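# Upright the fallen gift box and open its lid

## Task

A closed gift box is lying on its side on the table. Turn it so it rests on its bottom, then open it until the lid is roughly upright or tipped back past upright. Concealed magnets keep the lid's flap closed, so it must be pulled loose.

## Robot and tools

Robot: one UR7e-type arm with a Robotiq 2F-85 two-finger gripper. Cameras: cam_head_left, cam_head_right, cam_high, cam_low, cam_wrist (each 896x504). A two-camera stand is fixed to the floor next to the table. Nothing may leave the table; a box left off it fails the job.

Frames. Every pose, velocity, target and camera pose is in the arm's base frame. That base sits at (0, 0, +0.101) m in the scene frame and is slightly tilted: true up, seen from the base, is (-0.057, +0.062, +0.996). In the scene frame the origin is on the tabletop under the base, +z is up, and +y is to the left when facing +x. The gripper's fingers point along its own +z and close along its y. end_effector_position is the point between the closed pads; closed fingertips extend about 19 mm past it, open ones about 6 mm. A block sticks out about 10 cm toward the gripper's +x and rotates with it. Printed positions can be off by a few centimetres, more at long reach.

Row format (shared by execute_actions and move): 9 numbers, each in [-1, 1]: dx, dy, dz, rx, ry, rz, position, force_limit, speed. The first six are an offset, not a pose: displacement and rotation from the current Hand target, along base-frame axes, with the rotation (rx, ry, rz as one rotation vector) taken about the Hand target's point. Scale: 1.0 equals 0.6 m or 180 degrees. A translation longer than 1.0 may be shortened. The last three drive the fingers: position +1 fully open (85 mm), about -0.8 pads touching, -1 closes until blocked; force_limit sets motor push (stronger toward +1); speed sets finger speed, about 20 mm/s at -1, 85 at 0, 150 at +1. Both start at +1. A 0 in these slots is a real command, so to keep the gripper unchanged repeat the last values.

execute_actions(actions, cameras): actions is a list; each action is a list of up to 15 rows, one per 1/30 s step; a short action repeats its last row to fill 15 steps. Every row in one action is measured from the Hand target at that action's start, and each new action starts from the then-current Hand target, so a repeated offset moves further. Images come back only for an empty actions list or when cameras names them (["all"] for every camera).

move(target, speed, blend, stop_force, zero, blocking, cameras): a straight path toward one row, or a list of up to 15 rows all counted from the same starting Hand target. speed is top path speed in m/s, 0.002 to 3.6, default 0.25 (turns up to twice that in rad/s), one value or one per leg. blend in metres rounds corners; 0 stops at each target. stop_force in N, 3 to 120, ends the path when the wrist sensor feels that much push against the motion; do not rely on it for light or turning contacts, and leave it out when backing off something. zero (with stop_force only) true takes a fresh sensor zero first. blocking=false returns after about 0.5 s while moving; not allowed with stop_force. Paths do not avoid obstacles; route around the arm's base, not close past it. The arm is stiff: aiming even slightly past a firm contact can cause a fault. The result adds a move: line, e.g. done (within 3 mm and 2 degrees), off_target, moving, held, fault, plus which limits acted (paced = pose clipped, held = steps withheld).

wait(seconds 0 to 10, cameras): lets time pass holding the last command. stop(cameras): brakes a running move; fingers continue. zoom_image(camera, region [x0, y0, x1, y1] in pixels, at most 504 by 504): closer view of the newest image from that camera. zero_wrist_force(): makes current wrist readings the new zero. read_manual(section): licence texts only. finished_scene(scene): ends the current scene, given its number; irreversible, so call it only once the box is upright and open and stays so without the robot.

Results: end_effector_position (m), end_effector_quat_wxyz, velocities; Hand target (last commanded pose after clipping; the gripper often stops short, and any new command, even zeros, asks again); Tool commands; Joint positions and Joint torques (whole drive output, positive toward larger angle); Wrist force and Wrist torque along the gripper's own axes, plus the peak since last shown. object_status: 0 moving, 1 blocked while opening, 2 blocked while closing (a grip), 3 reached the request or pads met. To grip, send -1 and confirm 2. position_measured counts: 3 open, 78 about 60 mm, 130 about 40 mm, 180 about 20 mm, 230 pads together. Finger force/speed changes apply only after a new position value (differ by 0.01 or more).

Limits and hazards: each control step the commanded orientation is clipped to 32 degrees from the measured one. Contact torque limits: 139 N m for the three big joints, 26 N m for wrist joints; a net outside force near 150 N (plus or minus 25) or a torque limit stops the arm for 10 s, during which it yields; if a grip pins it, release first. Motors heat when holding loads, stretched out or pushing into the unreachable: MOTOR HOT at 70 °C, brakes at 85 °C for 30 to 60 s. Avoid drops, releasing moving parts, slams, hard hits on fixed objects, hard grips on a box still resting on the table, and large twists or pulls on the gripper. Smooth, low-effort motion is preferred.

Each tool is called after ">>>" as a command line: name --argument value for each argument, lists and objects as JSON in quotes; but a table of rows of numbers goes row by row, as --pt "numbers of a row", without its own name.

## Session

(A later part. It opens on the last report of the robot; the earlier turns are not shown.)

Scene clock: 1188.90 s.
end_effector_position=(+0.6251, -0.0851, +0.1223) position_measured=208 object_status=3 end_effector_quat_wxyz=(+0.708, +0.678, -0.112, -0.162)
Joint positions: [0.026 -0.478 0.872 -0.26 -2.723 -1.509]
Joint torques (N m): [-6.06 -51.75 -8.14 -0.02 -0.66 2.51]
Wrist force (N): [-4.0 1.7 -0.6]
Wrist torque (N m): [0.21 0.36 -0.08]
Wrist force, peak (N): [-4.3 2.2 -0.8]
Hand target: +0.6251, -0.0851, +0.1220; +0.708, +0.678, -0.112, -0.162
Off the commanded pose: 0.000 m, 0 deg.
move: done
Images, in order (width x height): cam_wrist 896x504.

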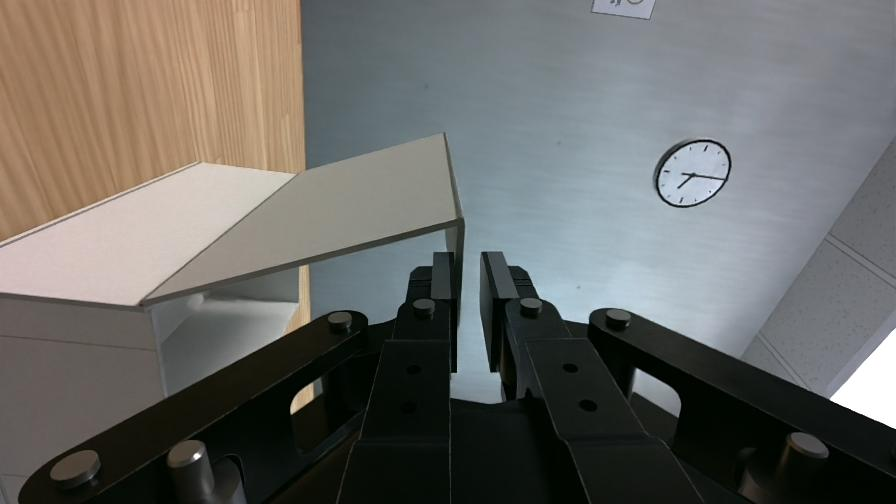

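>>> move --pt "0.0023 -0.0025 -0.0398 0 0 0 -0.62 -1 -1" --pt "0.0402 0.0898 -0.0398 0 0 0 -0.62 -1 -1" --speed '[0.05, 0.1]' --cameras '["cam_wrist", "cam_head_left", "cam_high"]'

Scene clock: 1213.03 s.
end_effector_position=(+0.6492, -0.0313, +0.0981) position_measured=208 object_status=3 end_effector_quat_wxyz=(+0.708, +0.678, -0.112, -0.162)
Joint positions: [0.096 -0.337 0.649 -0.194 -2.654 -1.529]
Joint torques (N m): [13.5 -54.49 -31.08 3.02 1.6 2.46]
Wrist force (N): [-5.3 -0.7 -0.1]
Wrist torque (N m): [-0.24 0.55 -0.08]
Wrist force, peak (N): [24.3 95.6 -17.6]
Hand target: +0.6492, -0.0313, +0.0982; +0.708, +0.678, -0.112, -0.162
Off the commanded pose: 0.000 m, 0 deg.
move: done
Images, in order (width x height): cam_head_left 896x504, cam_high 896x504, cam_wrist 896x504.

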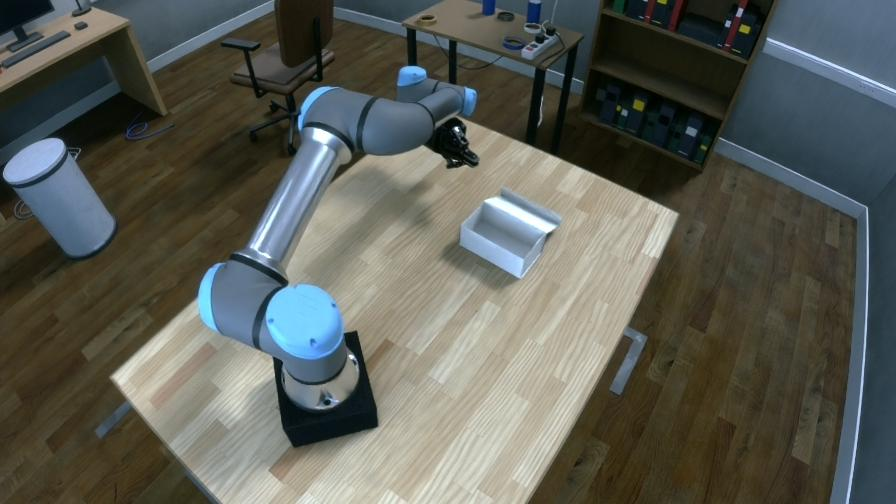

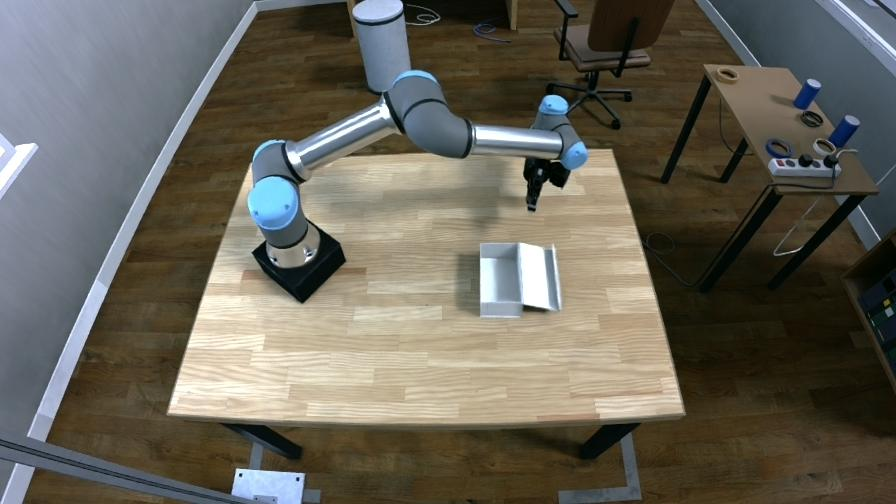

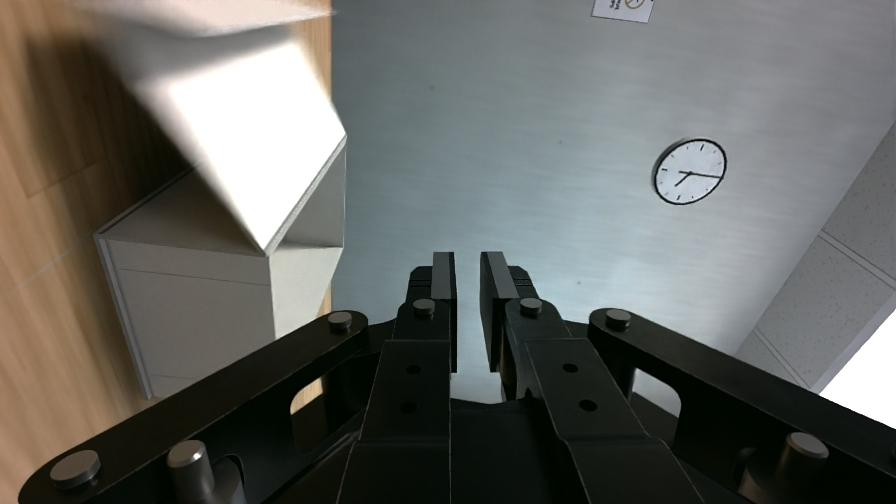

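>>> wait --seconds 0.3 --cameras '["cam_wrist", "cam_head_left", "cam_high", "cam_low"]'

>>> zoom_image --camera "cam_head_left" --region '[420, 160, 600, 300]'

Scene clock: 1223.20 s.
end_effector_position=(+0.6492, -0.0313, +0.0982) position_measured=208 object_status=3 end_effector_quat_wxyz=(+0.708, +0.678, -0.112, -0.162)
Joint positions: [0.097 -0.337 0.648 -0.194 -2.654 -1.529]
Joint torques (N m): [13.95 -53.36 -30.67 3.01 1.81 2.39]
Wrist force (N): [-5.5 -0.7 -0.3]
Wrist torque (N m): [-0.24 0.57 -0.07]
Wrist force, peak (N): [-6.0 -0.6 -0.1]
Hand target: +0.6492, -0.0313, +0.0982; +0.708, +0.678, -0.112, -0.162
Tool commands: gripper/position=-0.62 gripper/force_limit=-1.0 gripper/speed=-1.0
Off the commanded pose: 0.000 m, 0 deg.
wait: 0.30 s; at rest from the start
Images, in order (width x height): cam_head_left 896x504, cam_high 896x504, cam_low 896x504, cam_wrist 896x504.

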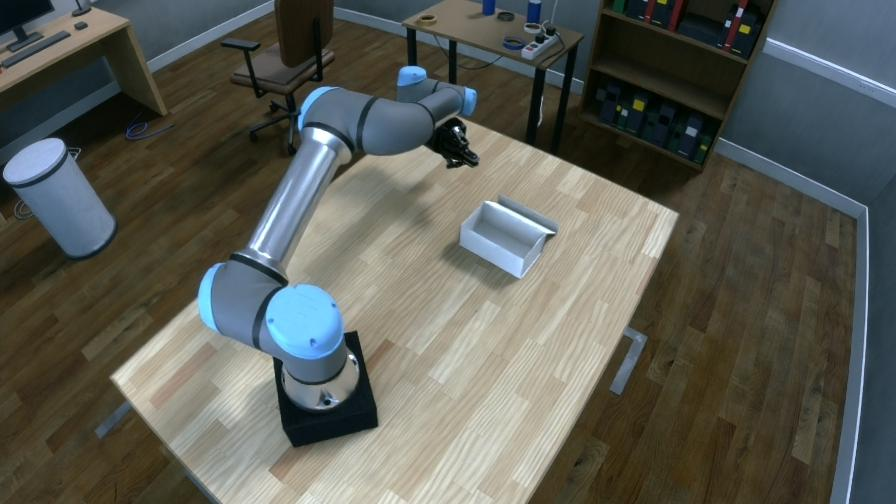

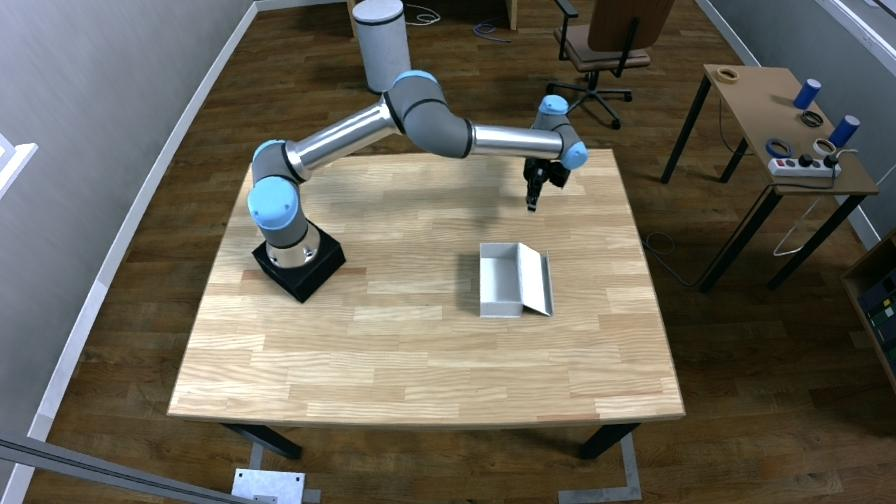

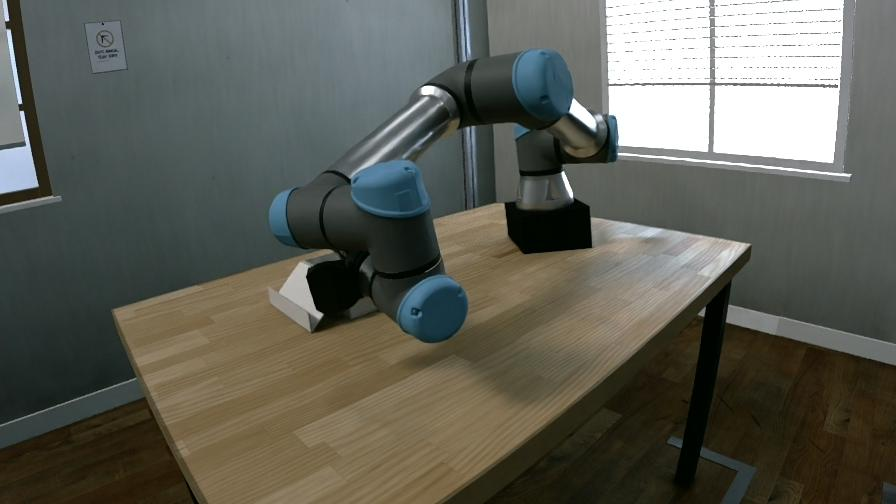

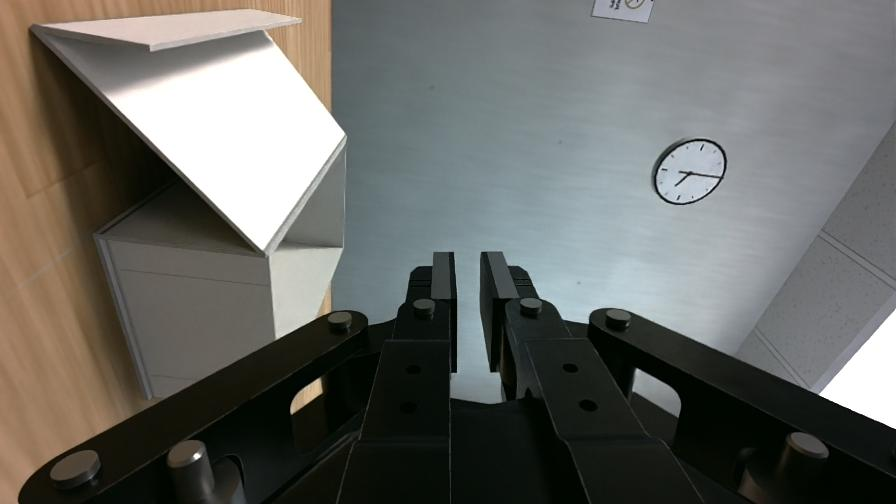

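Scaled by 2.800 from the camera's 896x504 image, which has a finer 1280x720 frame.

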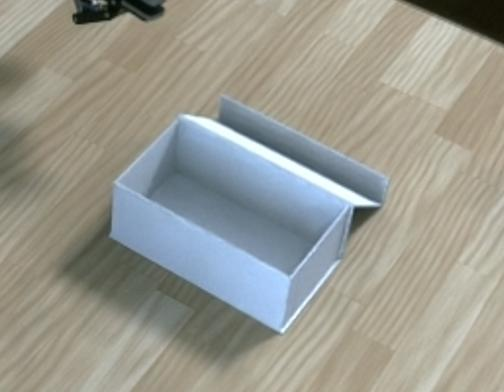

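>>> finished_scene --scene 1

The scene is finished: the task was done.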